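# Jog three pendant axes to their home marks

## Task

Using the teach pendant, drive every one of the three axes until each sits at its own home mark.

## Robot and tools

Robot: two arms, left_arm and right_arm, each carrying a five-finger hand (left_arm a left hand, right_arm a right hand). A camera stand sits behind the arms. Nothing may leave the table; a fall or a part left off the table fails the task. The scene comes with two reference images, viewable with show_instructions (no arguments, nothing moves).

Frames. The scene frame has its origin at table-top height midway between the nominal bases, +z up, +x out over the table, left_arm on the +y side. Calibrated bases: left_arm at (-0.048, +0.358, 0) m, right_arm at (-0.064, -0.496, 0) m, each turned only slightly about z. Reported hand positions, orientations, velocities and targets are in each arm's own base frame; fixed cameras and the table use the scene frame. Commanded offsets are expressed along the axes of that arm's current Hand target. The hand point sits 0.05 m in front of the palm and 0.15 m from the wrist flange: +z runs along the straight fingers, +y out of the palm, +x across the palm away from the thumb on the right hand (toward the thumb on the left). Fingers reach 0.06-0.07 m past the point; a wrist bracket on the little-finger side can strike things, and the wrist may hang below the hand and touch the table first.

A row is 28 numbers, each in [-1, 1], always for both arms: left dx, dy, dz, rx, ry, rz, then left little, ring, middle, index, thumb_bend, thumb_turn, force_limit, speed; then the same 14 for the right arm. Pose numbers are offsets, not poses: 1.0 equals 0.6 m or 180 degrees, and rx, ry, rz form one rotation vector. Offsets count from the Hand target at the start of the action or move; repeating an offset moves further. Six zeros re-request the current Hand target. Finger numbers are absolute targets: +1 open/straight, -1 closed; thumb_turn -1 puts the thumb opposite the fingers. force_limit maps -1..+1 to about 0..10 N at the fingertip (15 N on thumb motors); speed rises linearly to full at +0.48. To leave a hand unchanged, resend the eight hand numbers from its last executed row (if none yet, its hand_measured six, then hand_force_limit and hand_speed).

Tools.
execute_actions(actions, cameras): actions is a list of actions; each action is up to 15 rows, one per 1/30 s step, the last row held for the remainder. Every row is an offset from the action's start pose. Images return only if actions is empty or cameras names them (cam_high, cam_low, cam_left_wrist, cam_right_wrist, or "all").
move(target, speed, blend, stop_force, zero, blocking, cameras): target is one 28-number row or up to 15 rows, all offsets from the same starting Hand targets. Paths are straight; speed in m/s, 0.002 to 3.6, default 0.25 (turning up to twice that in rad/s). blend in metres rounds corners in a list. stop_force in N, 3 to 120, ends an arm's path when its wrist sensor feels that much push; avoid it when the hand rotates or when leaving a contact. zero (only with stop_force) rezeroes the sensor first. blocking=false returns after 0.5 s while the move continues (not allowed with stop_force). Moves do not avoid obstacles or the other arm; keep paths away from an arm's own base.
wait(seconds 0-10), stop() to brake a running move, zero_wrist_force(arm), zoom_image(camera, region [x0,y0,x1,y1] pixels, at most 504 each way), finished_scene(scene=1).

Results list for each arm the end_effector_position (m), quaternion, velocities, Hand target (last commanded pose after the controller limits rotation to 32 degrees from measured), joint positions and torques, wrist force/torque along the tool axes, and per hand hand_measured, hand_stopped_by (moving, target, force, stalled, fault), hand_load_n, hand_force_limit, hand_speed. A move adds a 'move:' line: done (within 3 mm and 2 degrees), off_target, moving, held or fault, plus limits such as paced or held. Hands often settle short of the target; send the shortfall as a further offset.

Cautions. Arms are stiff: targets past a firm contact, fast touches or 150 N (roughly) of outside force, or joint contact torque at its limit (132 N m for the big joints, 24.6 N m for the wrist joints) cause a 10 s stop. Contact between the arms can fail the scene; the clearance check does not block fingers. Press pendant controls gently and slowly, pull back right after. Hot motors (from stretched or pushing arms) trigger a long brake stop; a MOTOR HOT line is a warning. Close fingers slowly (speed -0.94 or less) for gentle contact. Before ending, confirm with cameras that all three axes sit at home; the result must hold with the robot idle.

Each tool is called after "Emit:" as name(argument=value, ...), one argument or row to a line, values as JSON.

Reference images:

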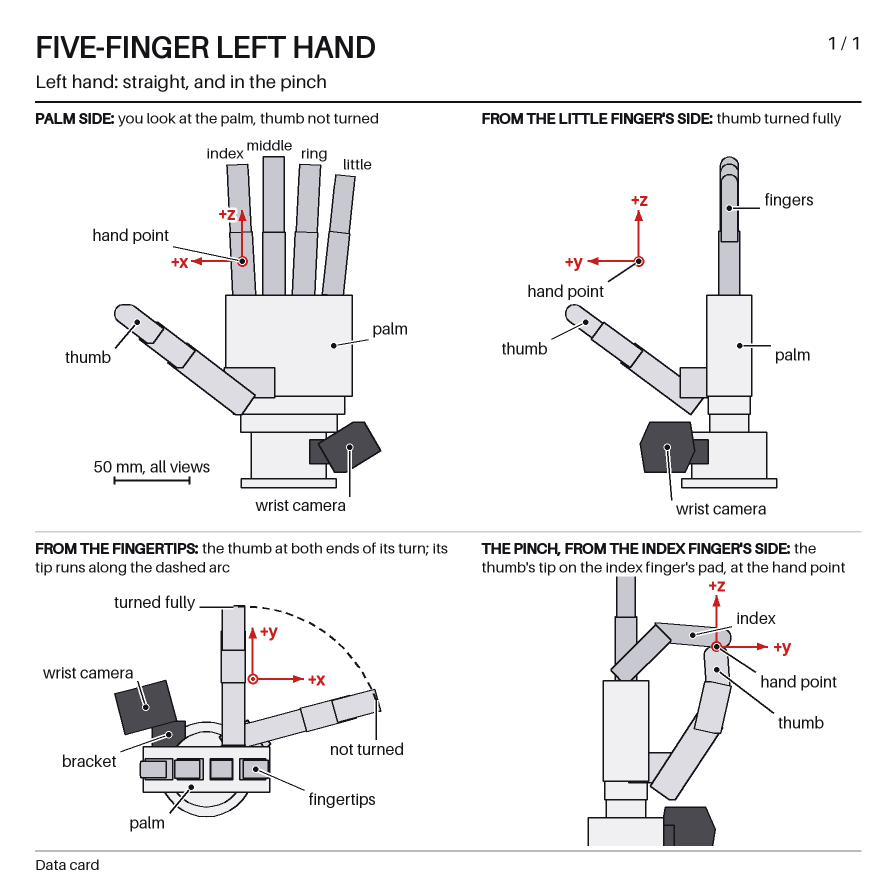

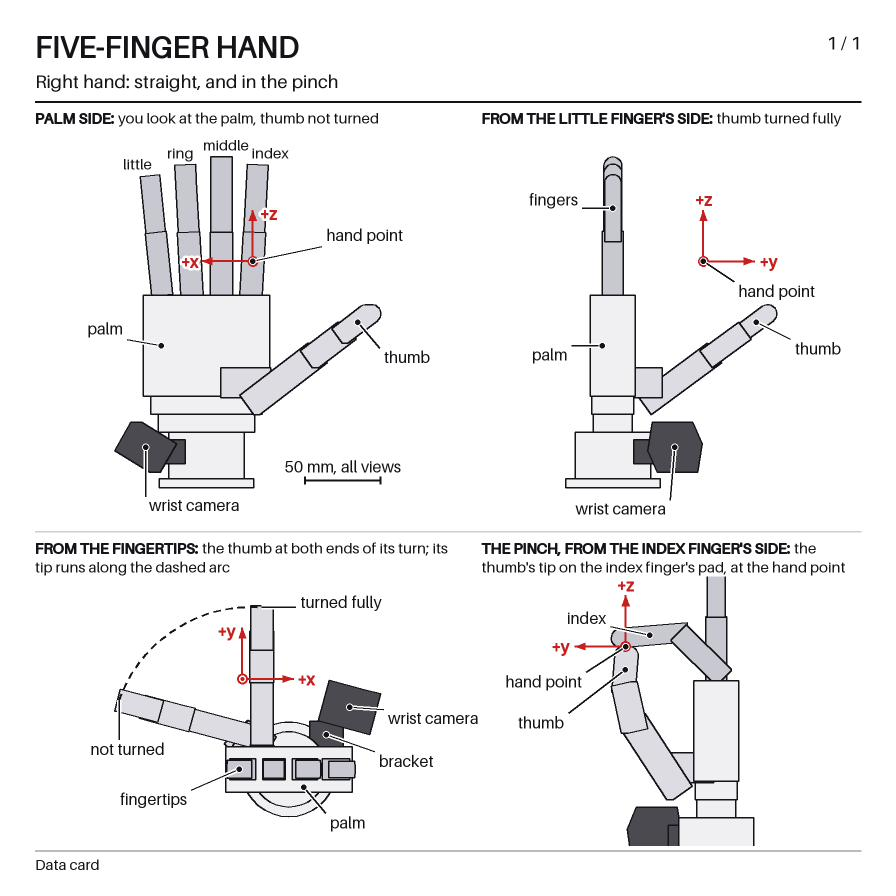

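## Session

Emit:
execute_actions(
  actions=[],
)

Scene clock: 0.00 s.
left_arm: end_effector_position=(+0.5507, -0.6194, +0.3604) hand_measured=(+1.000, +1.000, +1.000, +1.000, +1.000, +1.000) hand_load_n=(+0.0, +0.0, +0.0, +0.0, +0.0, +0.0) hand_stopped_by=(target, target, target, target, target, target) hand_force_limit=0.00 hand_speed=-0.80 end_effector_quat_wxyz=(+0.629, +0.453, +0.622, -0.115) | right_arm: end_effector_position=(+0.2255, +0.0719, +0.2655) hand_measured=(+1.000, +1.000, +1.000, +1.000, +1.000, +1.000) hand_load_n=(-0.5, +0.0, +0.0, +0.0, +0.0, +0.0) hand_stopped_by=(target, target, target, target, target, target) hand_force_limit=0.00 hand_speed=-0.80 end_effector_quat_wxyz=(-0.054, +0.363, +0.928, -0.067)
Joint positions: left_arm=[2.396 -2.067 -1.152 3.035 -1.508 -1.11] | right_arm=[-0.342 -1.868 2.013 1.538 1.7 -1.16]
Joint velocities: within noise
Joint torques (N m): no reading
Wrist force (N): no reading
Wrist torque (N m): no reading
Wrist force, peak (N): no reading
Hand target: left_arm +0.5507, -0.6194, +0.3604; +0.629, +0.453, +0.622, -0.115 | right_arm +0.2255, +0.0719, +0.2655; -0.054, +0.363, +0.928, -0.067

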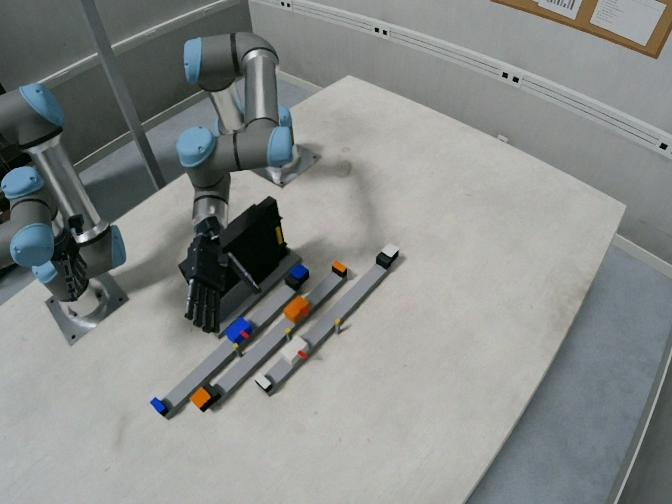

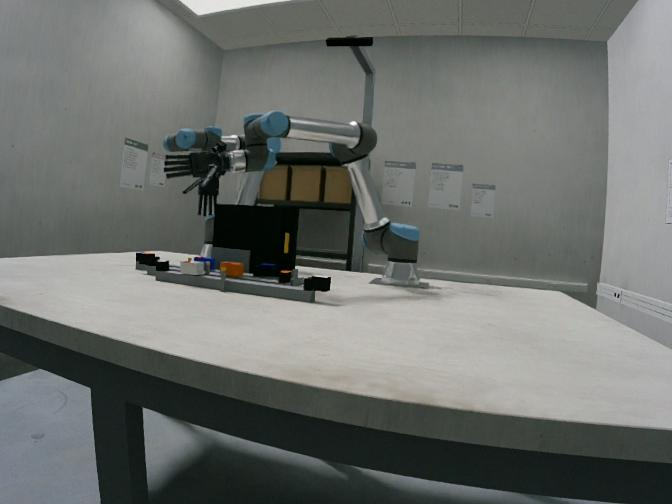

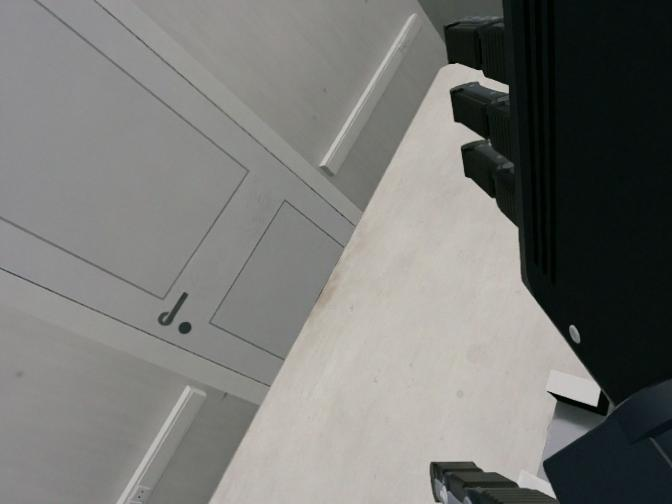

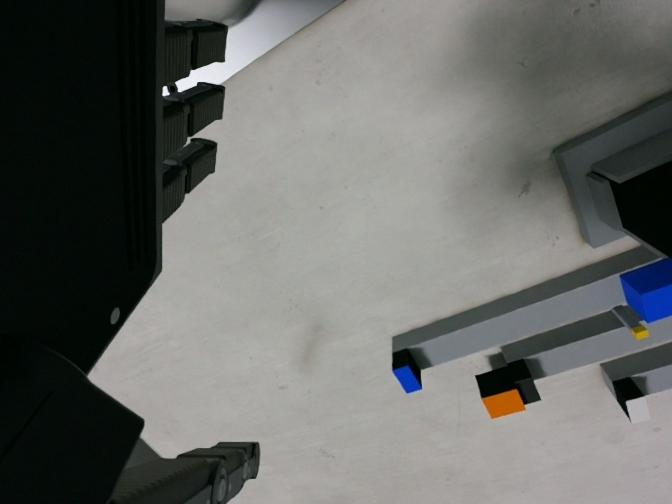

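Emit:
zoom_image(
  camera="cam_high",
  region=[130, 170, 430, 430],
)

Emit:
zoom_image(
  camera="cam_low",
  region=[120, 140, 360, 320],
)

Emit:
zoom_image(
  camera="cam_right_wrist",
  region=[370, 60, 672, 440],
)

Scaled by 1.680.

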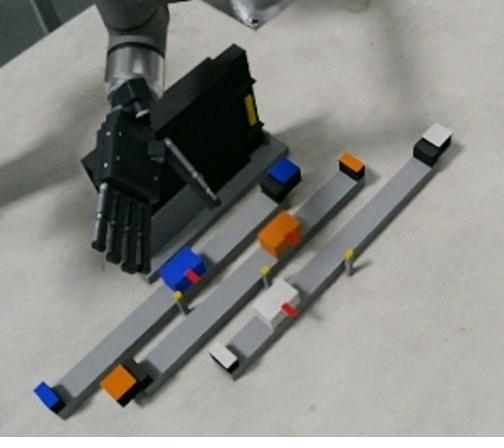

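Scaled by 2.100.

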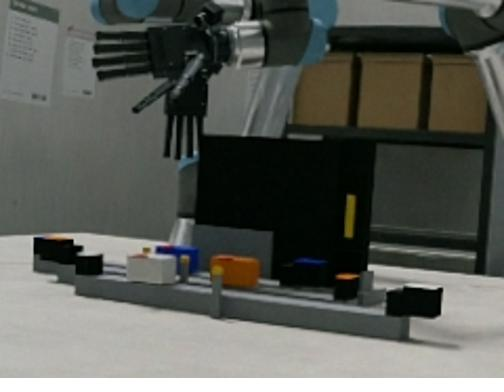

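Scaled by 1.326.

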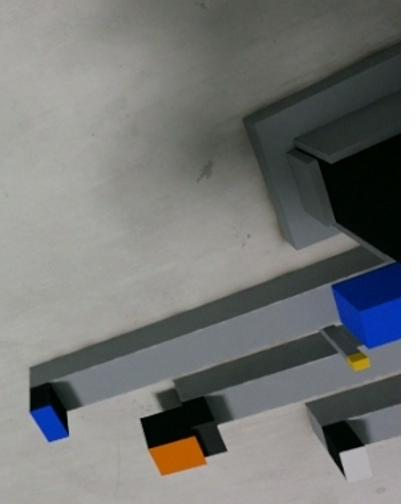

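Emit:
move(
  target=[0.2392,0.1667,-0.7658,0.1395,0.42,-0.068,1,1,1,1,1,1,0,-0.8, 0,0,0,0,0,0,1,1,1,1,1,1,0,-0.8],
  speed=0.35,
)

Scene clock: 83.43 s.
left_arm: end_effector_position=(+0.3386, -0.1761, +0.3600) hand_measured=(+1.000, +1.000, +1.000, +1.000, +1.000, +1.000) hand_load_n=(+0.0, +0.0, +0.0, +0.0, -0.5, +0.0) hand_stopped_by=(target, target, target, target, target, target) hand_force_limit=0.00 hand_speed=-0.80 end_effector_quat_wxyz=(+0.000, +0.480, +0.877, +0.000) | right_arm: end_effector_position=(+0.2255, +0.0719, +0.2655) hand_measured=(+1.000, +1.000, +1.000, +1.000, +1.000, +1.000) hand_load_n=(+0.0, +0.0, +0.0, +0.0, +0.0, +0.0) hand_stopped_by=(target, target, target, target, target, target) hand_force_limit=0.00 hand_speed=-0.80 end_effector_quat_wxyz=(-0.054, +0.363, +0.928, -0.067)
Joint positions: left_arm=[2.84 -1.734 -1.336 1.499 -1.571 -0.871] | right_arm=[-0.342 -1.868 2.013 1.538 1.7 -1.16]
Joint torques (N m): left_arm=[9.13 35.4 12.13 -4.82 -0.96 2.75] | right_arm=[-0.92 -5.45 -18.55 2.75 0.53 0.28]
Wrist force (N): left_arm=[-0.4 0.6 1.3] | right_arm=[0.2 -0.1 0.3]
Wrist torque (N m): left_arm=[0.14 -0.03 0.05] | right_arm=[-0.04 -0.04 0.00]
Wrist force, peak (N): left_arm=[-0.6 0.6 1.4] | right_arm=[0.1 -0.4 0.5]
Hand target: left_arm +0.3385, -0.1759, +0.3599; +0.000, +0.480, +0.877, +0.000 | right_arm +0.2255, +0.0719, +0.2655; -0.054, +0.363, +0.928, -0.067
Off the commanded pose: left_arm 0.000 m, 0 deg | right_arm 0.000 m, 0 deg.
move: done

Emit:
move(
  target=[0,0,0,0,0,-0.803,1,1,1,1,1,1,0,-0.8, 0.4287,0.3355,-0.0915,-0.1052,-0.1938,-0.2209,1,1,1,1,1,1,0,-0.8],
  speed=0.35,
  cameras=["all"],
)

Scene clock: 99.97 s.
left_arm: end_effector_position=(+0.3385, -0.1759, +0.3599) hand_measured=(+1.000, +1.000, +1.000, +1.000, +1.000, +1.000) hand_load_n=(+0.0, +0.0, +0.0, +0.0, +0.0, +0.0) hand_stopped_by=(target, target, target, target, target, target) hand_force_limit=0.00 hand_speed=-0.80 end_effector_quat_wxyz=(+0.000, +0.689, -0.725, +0.000) | right_arm: end_effector_position=(+0.1799, +0.3981, +0.3001) hand_measured=(+1.000, +1.000, +1.000, +1.000, +1.000, +1.000) hand_load_n=(+0.0, +0.0, +0.0, +0.0, +0.0, +0.0) hand_stopped_by=(target, target, target, target, target, target) hand_force_limit=0.00 hand_speed=-0.80 end_effector_quat_wxyz=(+0.259, +0.000, +0.966, +0.000)
Joint positions: left_arm=[3.105 -1.844 -1.199 1.472 -1.571 -3.128] | right_arm=[1.084 -1.523 1.676 1.153 2.029 -0.548]
Joint torques (N m): left_arm=[6.96 40.93 12.16 -0.11 -0.89 -2.43] | right_arm=[8.79 -9.86 -24.97 -0.87 2.49 -2.44]
Wrist force (N): left_arm=[-0.4 0.6 1.4] | right_arm=[-0.2 -0.1 0.5]
Wrist torque (N m): left_arm=[0.14 -0.01 0.27] | right_arm=[-0.03 -0.19 0.10]
Wrist force, peak (N): left_arm=[-0.6 0.9 1.5] | right_arm=[-0.2 0.0 1.0]
Hand target: left_arm +0.3385, -0.1759, +0.3599; +0.000, +0.689, -0.725, +0.000 | right_arm +0.1799, +0.3982, +0.3001; +0.259, +0.000, +0.966, +0.000
Off the commanded pose: left_arm 0.000 m, 0 deg | right_arm 0.000 m, 0 deg.
move: done
camera_calibration:
cam_left_wrist: T_world_to_cam=[[0.941031, -0.338111, -0.0118601, -0.371755], [-0.284906, -0.810882, 0.511174, -0.229047], [-0.182451, -0.477652, -0.859395, 0.399925], [0, 0, 0, 1]] pos_world=[0.357543, -0.1204, 0.456367]
cam_right_wrist: T_world_to_cam=[[-0.216538, 0.967658, -0.129422, -0.30641], [0.458726, 0.217869, 0.861454, -0.432607], [0.86179, 0.127169, -0.491066, 0.0610688], [0, 0, 0, 1]] pos_world=[0.0794699, 0.382986, 0.363004]

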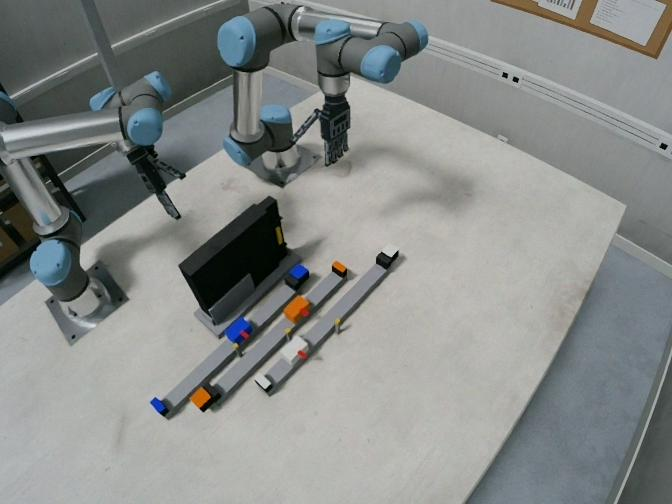

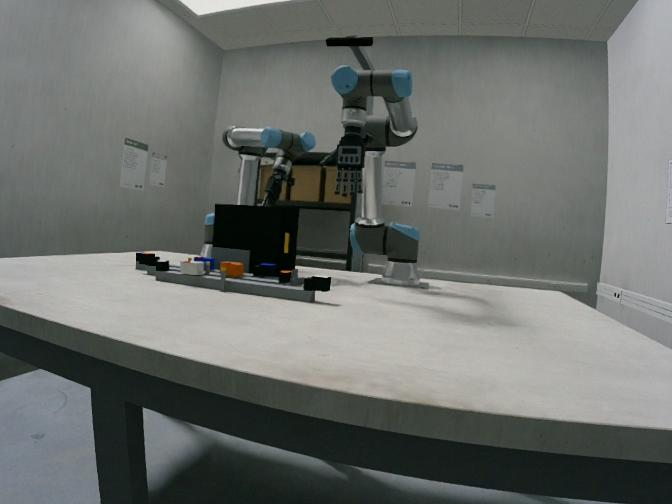

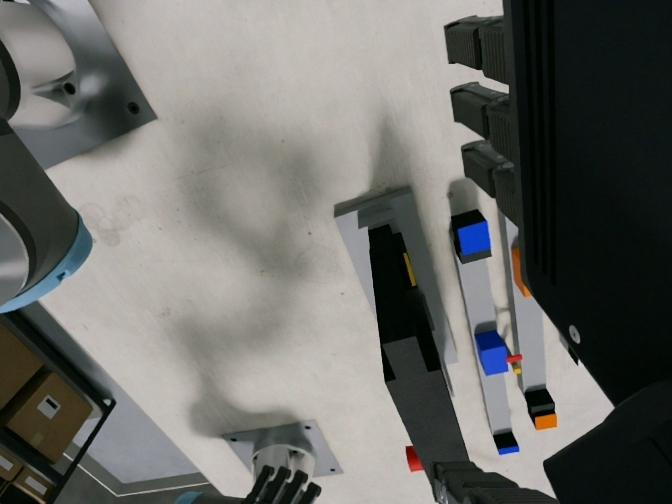

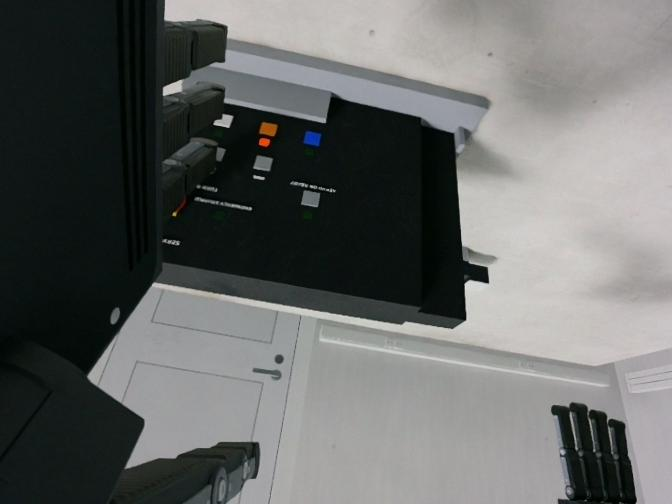

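Emit:
zoom_image(
  camera="cam_right_wrist",
  region=[150, 30, 510, 330],
)

Emit:
zoom_image(
  camera="cam_left_wrist",
  region=[300, 160, 600, 504],
)

Emit:
zoom_image(
  camera="cam_high",
  region=[140, 180, 420, 430],
)

Scaled by 1.400.

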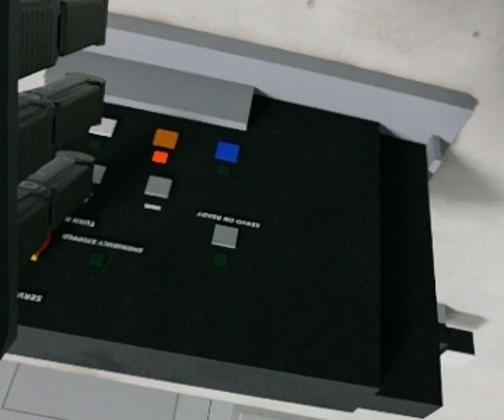

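Scaled by 1.465.

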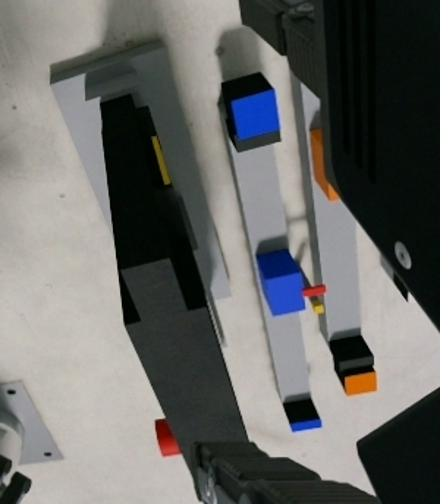

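Scaled by 1.800.

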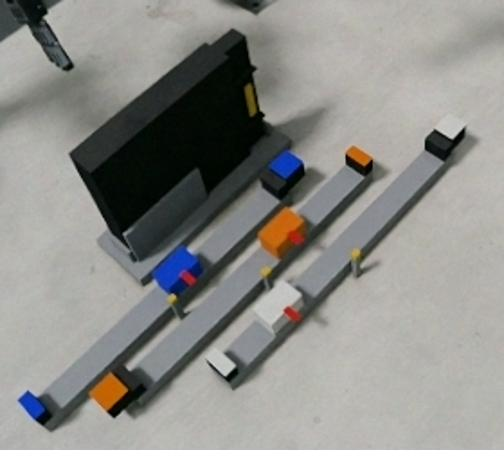

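Emit:
move(
  target=[0,0,0,0,0,0,1,1,1,1,1,1,0,-0.8, 0.041,-0.25,-0.0622,0,0,0,1,1,1,1,1,1,0,-0.8],
  speed=0.35,
  cameras=["cam_right_wrist"],
)

Emit:
zoom_image(
  camera="cam_right_wrist",
  region=[230, 60, 590, 330],
)

Scene clock: 107.80 s.
left_arm: end_effector_position=(+0.3385, -0.1759, +0.3599) hand_measured=(+1.000, +1.000, +1.000, +1.000, +1.000, +1.000) hand_load_n=(+0.0, +0.0, +0.0, +0.0, +0.0, +0.0) hand_stopped_by=(target, target, target, target, target, target) hand_force_limit=0.00 hand_speed=-0.80 end_effector_quat_wxyz=(+0.000, +0.689, -0.725, +0.000) | right_arm: end_effector_position=(+0.1399, +0.2482, +0.3199) hand_measured=(+1.000, +1.000, +1.000, +1.000, +1.000, +1.000) hand_load_n=(+0.0, +0.0, +0.0, +0.0, +0.0, +0.0) hand_stopped_by=(target, target, target, target, target, target) hand_force_limit=0.00 hand_speed=-0.80 end_effector_quat_wxyz=(+0.259, +0.000, +0.966, +0.000)
Joint positions: left_arm=[3.105 -1.844 -1.199 1.472 -1.571 -3.128] | right_arm=[0.849 -1.972 1.965 1.213 1.956 -0.793]
Joint torques (N m): left_arm=[5.77 40.2 11 -0.18 -0.97 -2.48] | right_arm=[-13.49 -13.38 -13.22 4.59 -0.53 -1.96]
Wrist force (N): left_arm=[-0.6 0.5 1.3] | right_arm=[-0.3 0.2 0.4]
Wrist torque (N m): left_arm=[0.14 0.02 0.26] | right_arm=[0.01 -0.17 0.12]
Wrist force, peak (N): left_arm=[-0.6 0.8 1.6] | right_arm=[-0.8 1.1 1.0]
Hand target: left_arm +0.3385, -0.1759, +0.3599; +0.000, +0.689, -0.725, +0.000 | right_arm +0.1399, +0.2482, +0.3200; +0.259, +0.000, +0.966, +0.000
Off the commanded pose: left_arm 0.000 m, 0 deg | right_arm 0.000 m, 0 deg.
move: done
camera_calibration:
cam_right_wrist: T_world_to_cam=[[-0.216488, 0.967644, -0.129606, -0.167505], [0.4586, 0.217989, 0.861491, -0.398669], [0.861869, 0.127065, -0.490954, 0.124378], [0, 0, 0, 1]] pos_world=[0.0393694, 0.233186, 0.382804]
Images, in order (width x height): cam_right_wrist 672x504.

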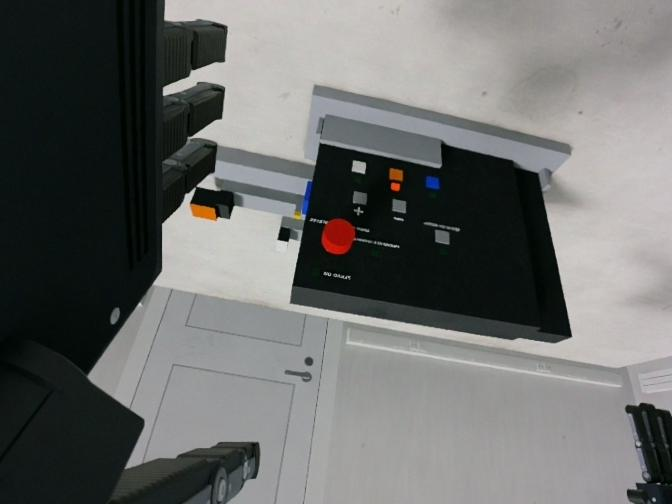

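Scaled by 1.400.

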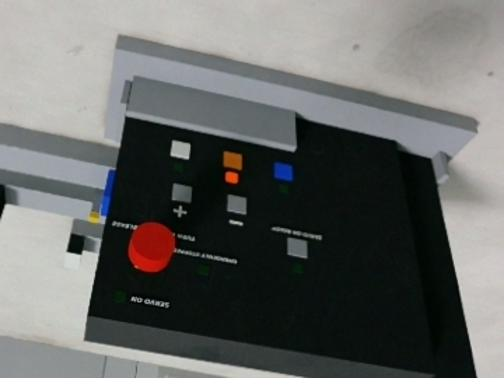

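Emit:
zoom_image(
  camera="cam_right_wrist",
  region=[290, 140, 480, 300],
)

Scaled by 2.653.

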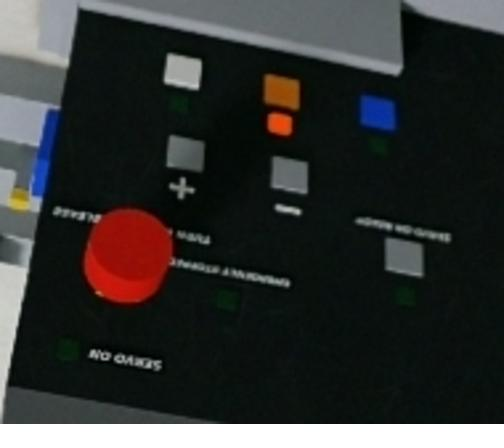

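Emit:
execute_actions(
  actions=[],
  cameras=["cam_left_wrist","cam_high"],
)

Emit:
zoom_image(
  camera="cam_left_wrist",
  region=[330, 170, 480, 300],
)

Emit:
zoom_image(
  camera="cam_left_wrist",
  region=[360, 280, 520, 500],
)

Emit:
zoom_image(
  camera="cam_high",
  region=[170, 190, 310, 340],
)

Scene clock: 137.27 s.
left_arm: end_effector_position=(+0.3385, -0.1759, +0.3599) hand_measured=(+1.000, +1.000, +1.000, +1.000, +1.000, +1.000) hand_load_n=(+0.0, +0.0, +0.0, +0.0, +0.0, +0.0) hand_stopped_by=(target, target, target, target, target, target) hand_force_limit=0.00 hand_speed=-0.80 end_effector_quat_wxyz=(+0.000, +0.689, -0.725, +0.000) | right_arm: end_effector_position=(+0.1399, +0.2482, +0.3200) hand_measured=(+1.000, +1.000, +1.000, +1.000, +1.000, +1.000) hand_load_n=(+0.0, +0.0, -0.5, +0.0, +0.0, +0.0) hand_stopped_by=(target, target, target, target, target, target) hand_force_limit=0.00 hand_speed=-0.80 end_effector_quat_wxyz=(+0.259, +0.000, +0.966, +0.000)
Joint positions: left_arm=[3.105 -1.844 -1.199 1.472 -1.571 -3.128] | right_arm=[0.849 -1.972 1.965 1.213 1.956 -0.794]
Joint velocities: within noise
Joint torques (N m): left_arm=[1.97 39.76 11.49 -0.21 -1.05 -2.52] | right_arm=[-11.18 -12.71 -13.13 4.8 -0.45 -2.28]
Wrist force (N): left_arm=[-0.5 0.5 1.5] | right_arm=[-0.3 0.1 0.1]
Wrist torque (N m): left_arm=[0.13 0.01 0.27] | right_arm=[0.02 -0.17 0.11]
Wrist force, peak (N): left_arm=[-0.7 0.9 1.5] | right_arm=[-0.3 0.2 0.6]
Hand target: left_arm +0.3385, -0.1759, +0.3599; +0.000, +0.689, -0.725, +0.000 | right_arm +0.1399, +0.2482, +0.3200; +0.259, +0.000, +0.966, +0.000
Off the commanded pose: left_arm 0.000 m, 0 deg | right_arm 0.000 m, 0 deg.
camera_calibration:
cam_left_wrist: T_world_to_cam=[[0.941189, -0.337671, -0.0118787, -0.37175], [-0.284516, -0.811013, 0.511183, -0.229207], [-0.182245, -0.47774, -0.85939, 0.399838], [0, 0, 0, 1]] pos_world=[0.357543, -0.1204, 0.456367]
Images, in order (width x height): cam_high 672x504, cam_left_wrist 672x504.

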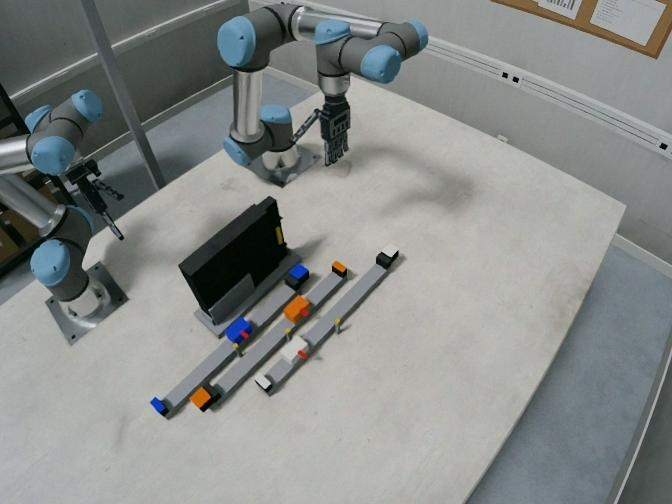

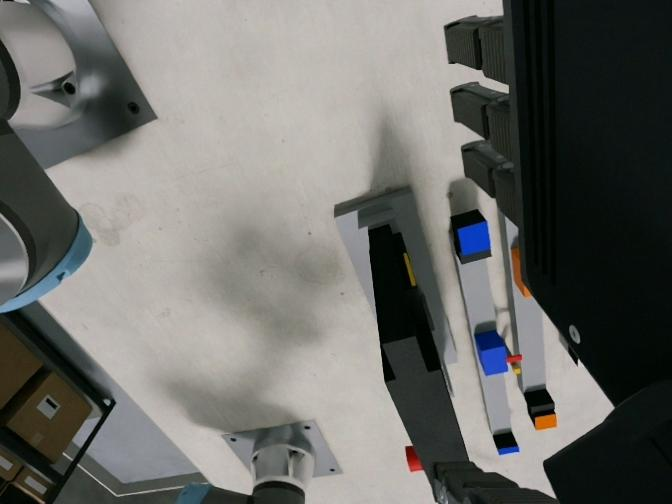

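Scaled by 3.360.

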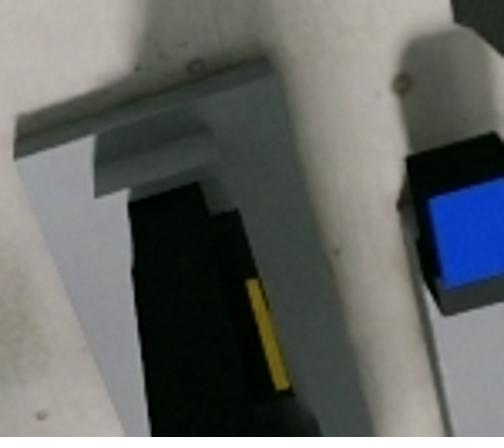

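Scaled by 2.291.

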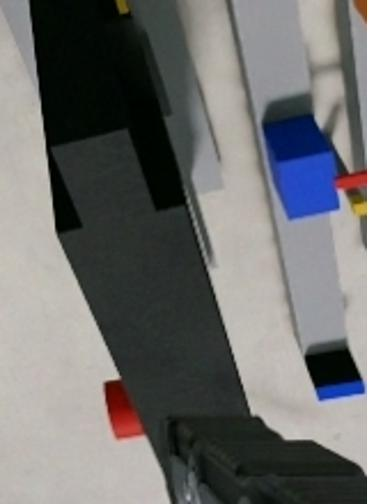

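Scaled by 3.360.

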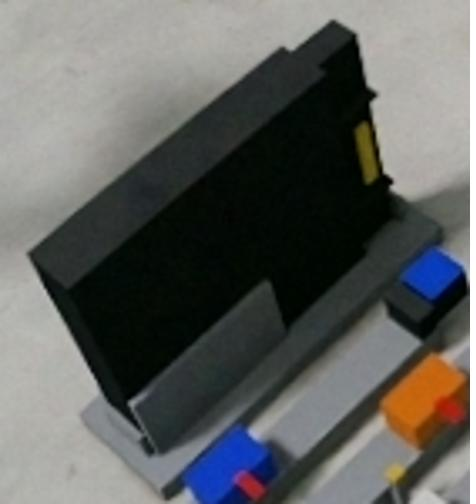

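Emit:
move(
  target=[
    [0,0,0,0.231,0,0.4435,1,1,1,1,1,-1,0,0, 0,0,0,0,0,0,-1,-1,-1,1,1,1,0,0],
    [0.0667,-0.0347,0.1833,0.459,0,0.882,1,1,1,1,1,-1,0,0, 0,0,0,0,0,0,-1,-1,-1,1,1,1,0,0],
  ],
  speed=0.4,
  blend=[0.03,0],
  cameras=["all"],
)

Scene clock: 251.53 s.
left_arm: end_effector_position=(+0.3573, -0.2169, +0.2500) hand_measured=(+1.000, +1.000, +1.000, +1.000, +1.000, -1.000) hand_load_n=(+0.0, +0.0, +0.0, +0.0, +0.0, +0.5) hand_stopped_by=(target, target, target, target, target, target) hand_force_limit=0.00 hand_speed=0.00 end_effector_quat_wxyz=(+0.318, +0.637, +0.618, -0.334) end_effector_velocity=(+0.000, +0.000, +0.000) end_effector_angular_velocity=(-0.001, -0.002, -0.002) | right_arm: end_effector_position=(+0.1399, +0.2482, +0.3200) hand_measured=(-1.000, -1.000, -1.000, +1.000, +1.000, +1.000) hand_load_n=(+0.0, +0.0, +0.5, +0.0, +0.0, +0.0) hand_stopped_by=(target, target, target, target, target, target) hand_force_limit=0.00 hand_speed=0.00 end_effector_quat_wxyz=(+0.259, +0.000, +0.966, +0.000)
Joint positions: left_arm=[3.501 -1.653 -2.069 1.645 -0.716 0.624] | right_arm=[0.849 -1.972 1.965 1.213 1.956 -0.794]
Joint velocities: left_arm=[0 -0.001 0 -0.001 0.001 0.005] | right_arm=[within noise]
Joint torques (N m): left_arm=[6.97 4.07 8.09 -4.8 -0.23 2.08] | right_arm=[-11.21 -12.58 -24.88 -1.11 -0.58 -2.23]
Wrist force (N): left_arm=[0.1 0.3 0.6] | right_arm=[-0.2 -0.1 0.1]
Wrist torque (N m): left_arm=[0.03 -0.04 0.02] | right_arm=[-0.02 -0.18 0.10]
Wrist force, peak (N): left_arm=[-0.3 1.2 1.8] | right_arm=[-0.5 0.5 0.7]
Hand target: left_arm +0.3573, -0.2169, +0.2500; +0.318, +0.637, +0.618, -0.335 | right_arm +0.1399, +0.2482, +0.3200; +0.259, +0.000, +0.966, +0.000
Off the commanded pose: left_arm 0.000 m, 0 deg | right_arm 0.000 m, 0 deg.
move: done; blend cut to 0 m at target 1
camera_calibration:
cam_left_wrist: T_world_to_cam=[[-0.953122, 0.189431, -0.235953, 0.442605], [0.270472, 0.882966, -0.383686, 0.192004], [0.135656, -0.429519, -0.892811, 0.194415], [0, 0, 0, 1]] pos_world=[0.343551, -0.169872, 0.351679]
cam_right_wrist: T_world_to_cam=[[-0.216645, 0.967624, -0.129494, -0.167427], [0.458567, 0.217964, 0.861515, -0.398735], [0.861847, 0.127262, -0.490942, 0.12439], [0, 0, 0, 1]] pos_world=[0.0393698, 0.233086, 0.382904]

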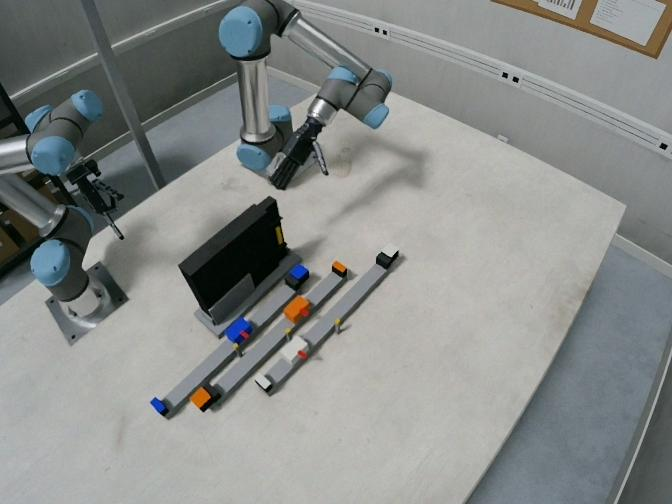

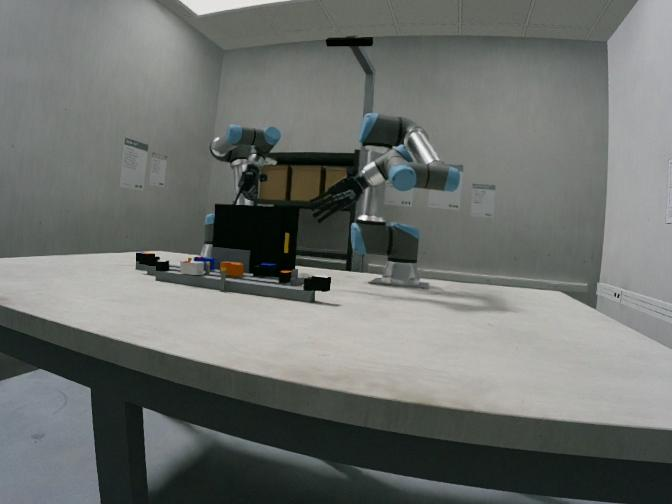

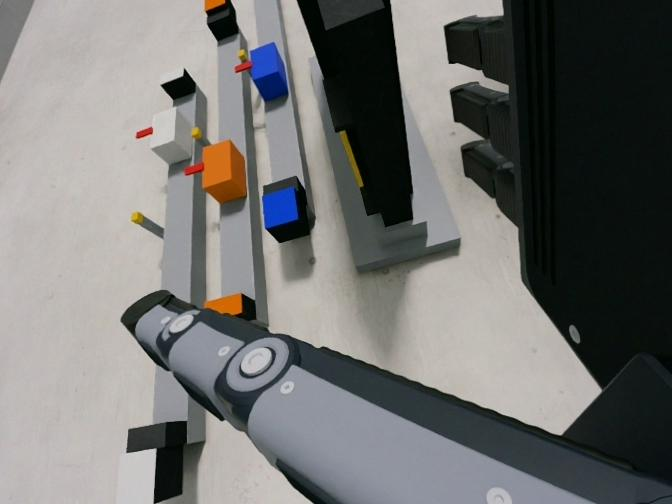

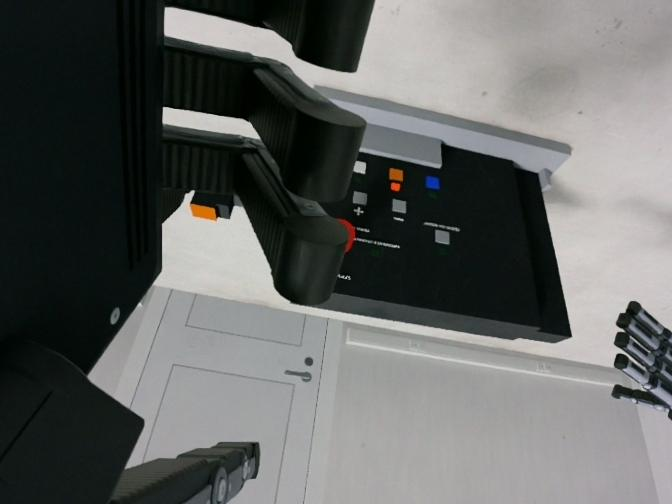

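Emit:
zoom_image(
  camera="cam_left_wrist",
  region=[280, 0, 500, 280],
)

Emit:
zoom_image(
  camera="cam_left_wrist",
  region=[100, 0, 320, 280],
)

Scaled by 1.800.

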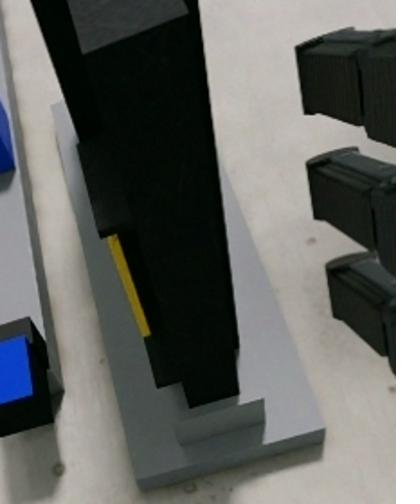

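Scaled by 1.800.

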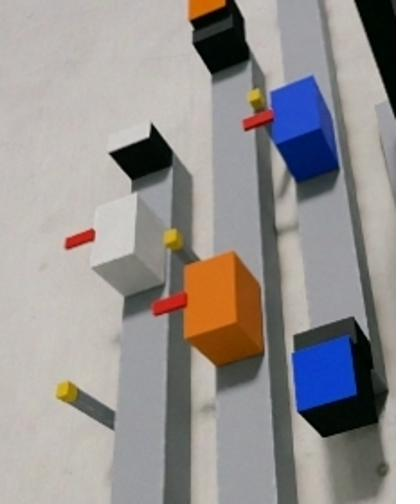

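Emit:
move(
  target=[0.0475,0,0.1209,0,0,0,1,1,1,1,1,-1,0,0, 0.0383,0.2283,0.3032,0.1088,-0.1088,-0.4914,-1,-1,-1,1,1,1,0,0],
  speed=0.35,
  cameras=["all"],
)

Scene clock: 307.63 s.
left_arm: end_effector_position=(+0.3552, -0.2599, +0.1850) hand_measured=(+1.000, +1.000, +1.000, +1.000, +1.000, -1.000) hand_load_n=(+0.0, -0.5, +0.0, +0.0, +0.0, +0.0) hand_stopped_by=(target, target, target, target, target, target) hand_force_limit=0.00 hand_speed=0.00 end_effector_quat_wxyz=(+0.318, +0.637, +0.618, -0.335) | right_arm: end_effector_position=(+0.2112, +0.3852, +0.1511) hand_measured=(-1.000, -1.000, -1.000, +1.000, +1.000, +1.000) hand_load_n=(+0.0, +0.0, +0.0, +0.0, +0.0, +0.0) hand_stopped_by=(target, target, target, target, target, target) hand_force_limit=0.00 hand_speed=0.00 end_effector_quat_wxyz=(-0.327, +0.627, -0.627, +0.327)
Joint positions: left_arm=[3.355 -1.761 -2.102 1.949 -0.655 0.414] | right_arm=[1.074 -1.415 1.899 0.489 2.375 -2.328]
Joint torques (N m): left_arm=[-7.78 6.69 14.65 -0.4 2.35 -2.7] | right_arm=[-11.54 -32.7 -11.13 -1.78 -0.31 -2.28]
Wrist force (N): left_arm=[0.3 0.1 0.7] | right_arm=[-0.2 -0.6 0.0]
Wrist torque (N m): left_arm=[-0.02 -0.05 0.23] | right_arm=[0.22 0.02 -0.05]
Wrist force, peak (N): left_arm=[0.0 0.1 1.0] | right_arm=[0.0 -0.8 -0.7]
Hand target: left_arm +0.3553, -0.2599, +0.1850; +0.318, +0.637, +0.618, -0.335 | right_arm +0.2112, +0.3852, +0.1511; -0.327, +0.627, -0.627, +0.327
Off the commanded pose: left_arm 0.000 m, 0 deg | right_arm 0.000 m, 0 deg.
move: done
camera_calibration:
cam_left_wrist: T_world_to_cam=[[-0.953079, 0.189617, -0.235979, 0.433444], [0.27067, 0.882866, -0.383777, 0.205538], [0.135567, -0.429642, -0.892765, 0.118189], [0, 0, 0, 1]] pos_world=[0.341451, -0.212872, 0.286679]
cam_right_wrist: T_world_to_cam=[[-0.551311, -0.252128, -0.795291, 0.33466], [-0.547619, 0.828513, 0.11696, -0.226004], [0.62942, 0.499998, -0.594838, -0.116241], [0, 0, 0, 1]] pos_world=[0.133902, 0.329745, 0.223441]

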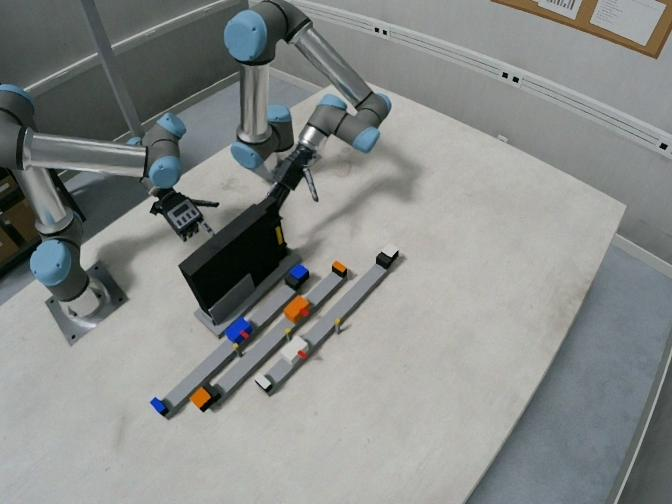

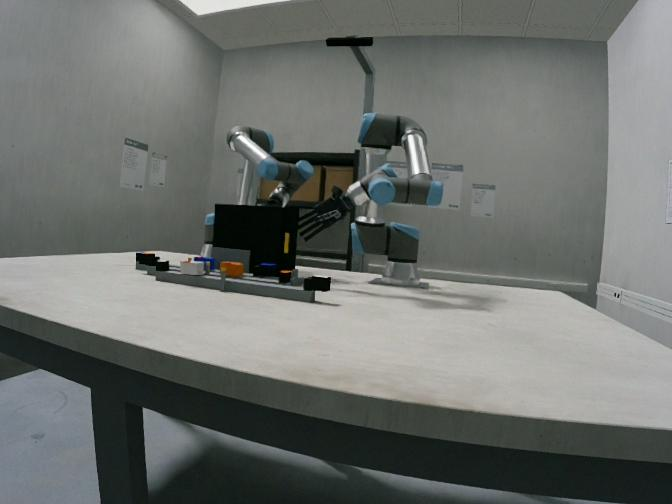

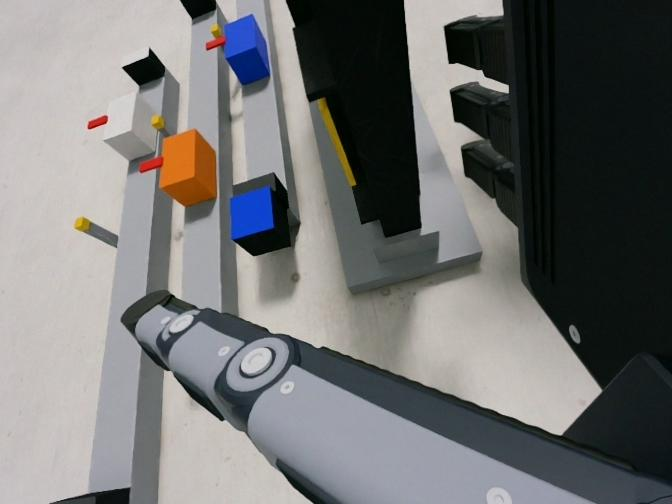

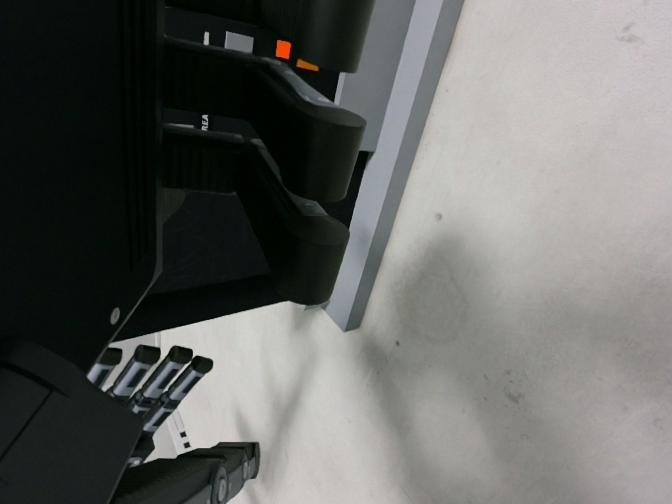

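Emit:
move(
  target=[0,0,0.1333,0,0,0,1,1,1,1,1,-1,0,0, 0,0,0,0,0,0,-1,-1,-1,1,1,1,0,0],
  speed=0.15,
  stop_force=8,
  cameras=["cam_high","cam_low","cam_left_wrist"],
)

Emit:
zoom_image(
  camera="cam_high",
  region=[200, 130, 360, 280],
)

Emit:
zoom_image(
  camera="cam_low",
  region=[200, 160, 400, 310],
)

Scene clock: 317.83 s.
left_arm: end_effector_position=(+0.3526, -0.3254, +0.1391) hand_measured=(+1.000, +1.000, +1.000, +1.000, +1.000, -1.000) hand_load_n=(+0.0, +0.0, +0.0, +0.0, +0.0, +0.0) hand_stopped_by=(target, target, target, target, target, target) hand_force_limit=0.00 hand_speed=0.00 end_effector_quat_wxyz=(+0.318, +0.637, +0.618, -0.335) | right_arm: end_effector_position=(+0.2112, +0.3852, +0.1511) hand_measured=(-1.000, -1.000, -1.000, +1.000, +1.000, +1.000) hand_load_n=(+0.0, +0.0, +0.5, +0.0, +0.0, +0.0) hand_stopped_by=(target, target, target, target, target, target) hand_force_limit=0.00 hand_speed=0.00 end_effector_quat_wxyz=(-0.327, +0.627, -0.627, +0.327)
Joint positions: left_arm=[3.132 -1.844 -2.049 2.278 -0.612 0.043] | right_arm=[1.074 -1.415 1.899 0.488 2.375 -2.328]
Joint torques (N m): left_arm=[-7.74 15.67 18.32 -0.26 0.17 -2.39] | right_arm=[-10.41 -33.76 -11.13 -1.69 -0.2 -2.27]
Wrist force (N): left_arm=[0.3 0.6 0.8] | right_arm=[-0.4 -0.3 -0.2]
Wrist torque (N m): left_arm=[0.06 -0.04 0.25] | right_arm=[0.26 0.06 -0.05]
Wrist force, peak (N): left_arm=[0.2 0.5 1.1] | right_arm=[0.2 -1.1 -0.1]
Hand target: left_arm +0.3526, -0.3254, +0.1391; +0.318, +0.637, +0.618, -0.335 | right_arm +0.2112, +0.3852, +0.1511; -0.327, +0.627, -0.627, +0.327
Off the commanded pose: left_arm 0.000 m, 0 deg | right_arm 0.000 m, 0 deg.
move: done
camera_calibration:
cam_left_wrist: T_world_to_cam=[[-0.953066, 0.189576, -0.236063, 0.43254], [0.270666, 0.882878, -0.383753, 0.246364], [0.135665, -0.429636, -0.892753, 0.0494305], [0, 0, 0, 1]] pos_world=[0.338851, -0.278272, 0.240779]
Images, in order (width x height): cam_high 672x504, cam_low 672x504, cam_left_wrist 672x504.

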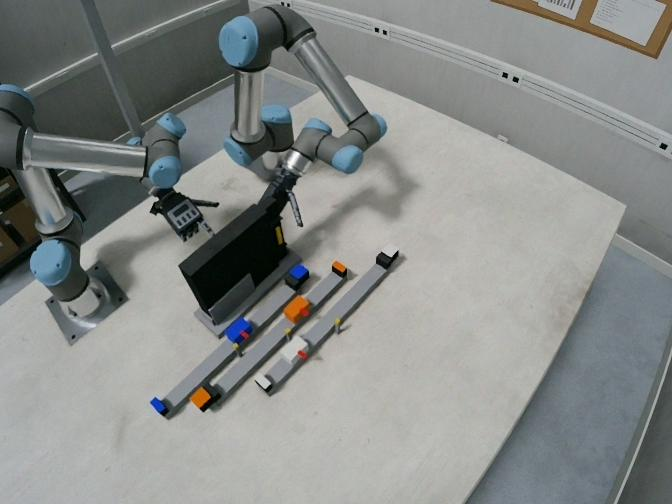

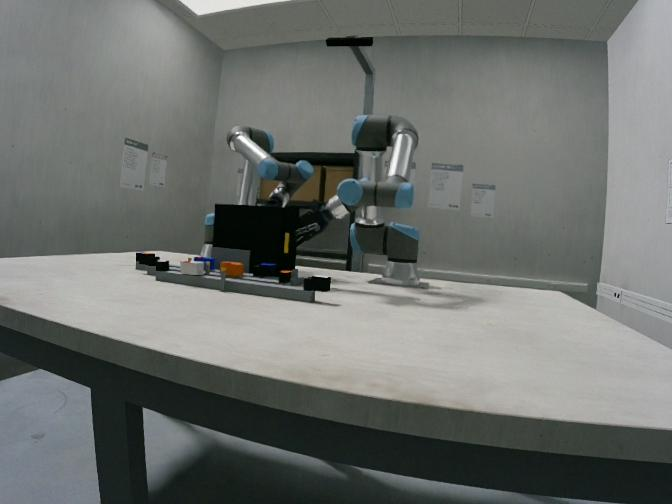

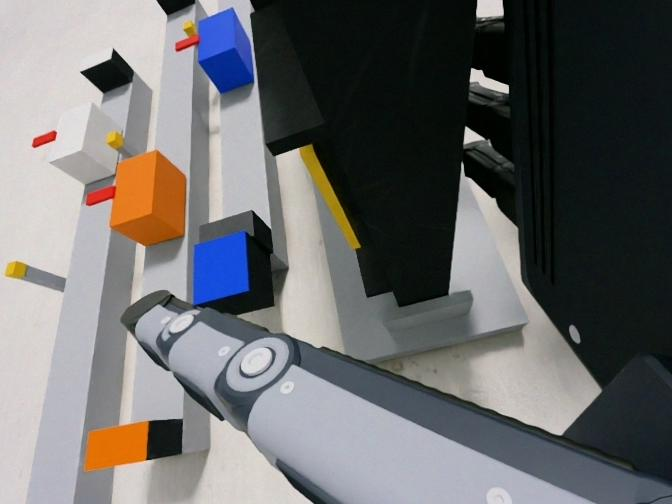

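Scaled by 3.150.

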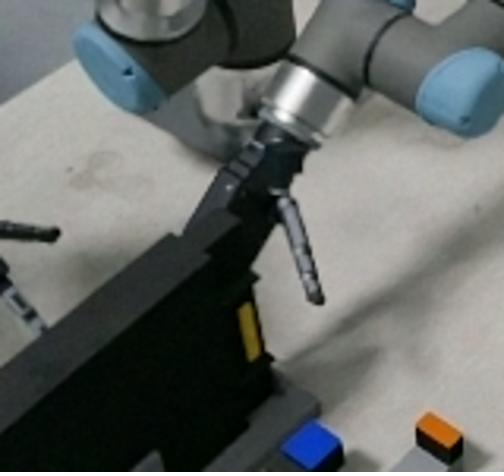

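Scaled by 2.520.

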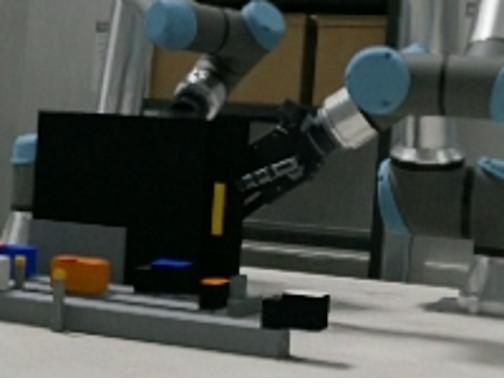

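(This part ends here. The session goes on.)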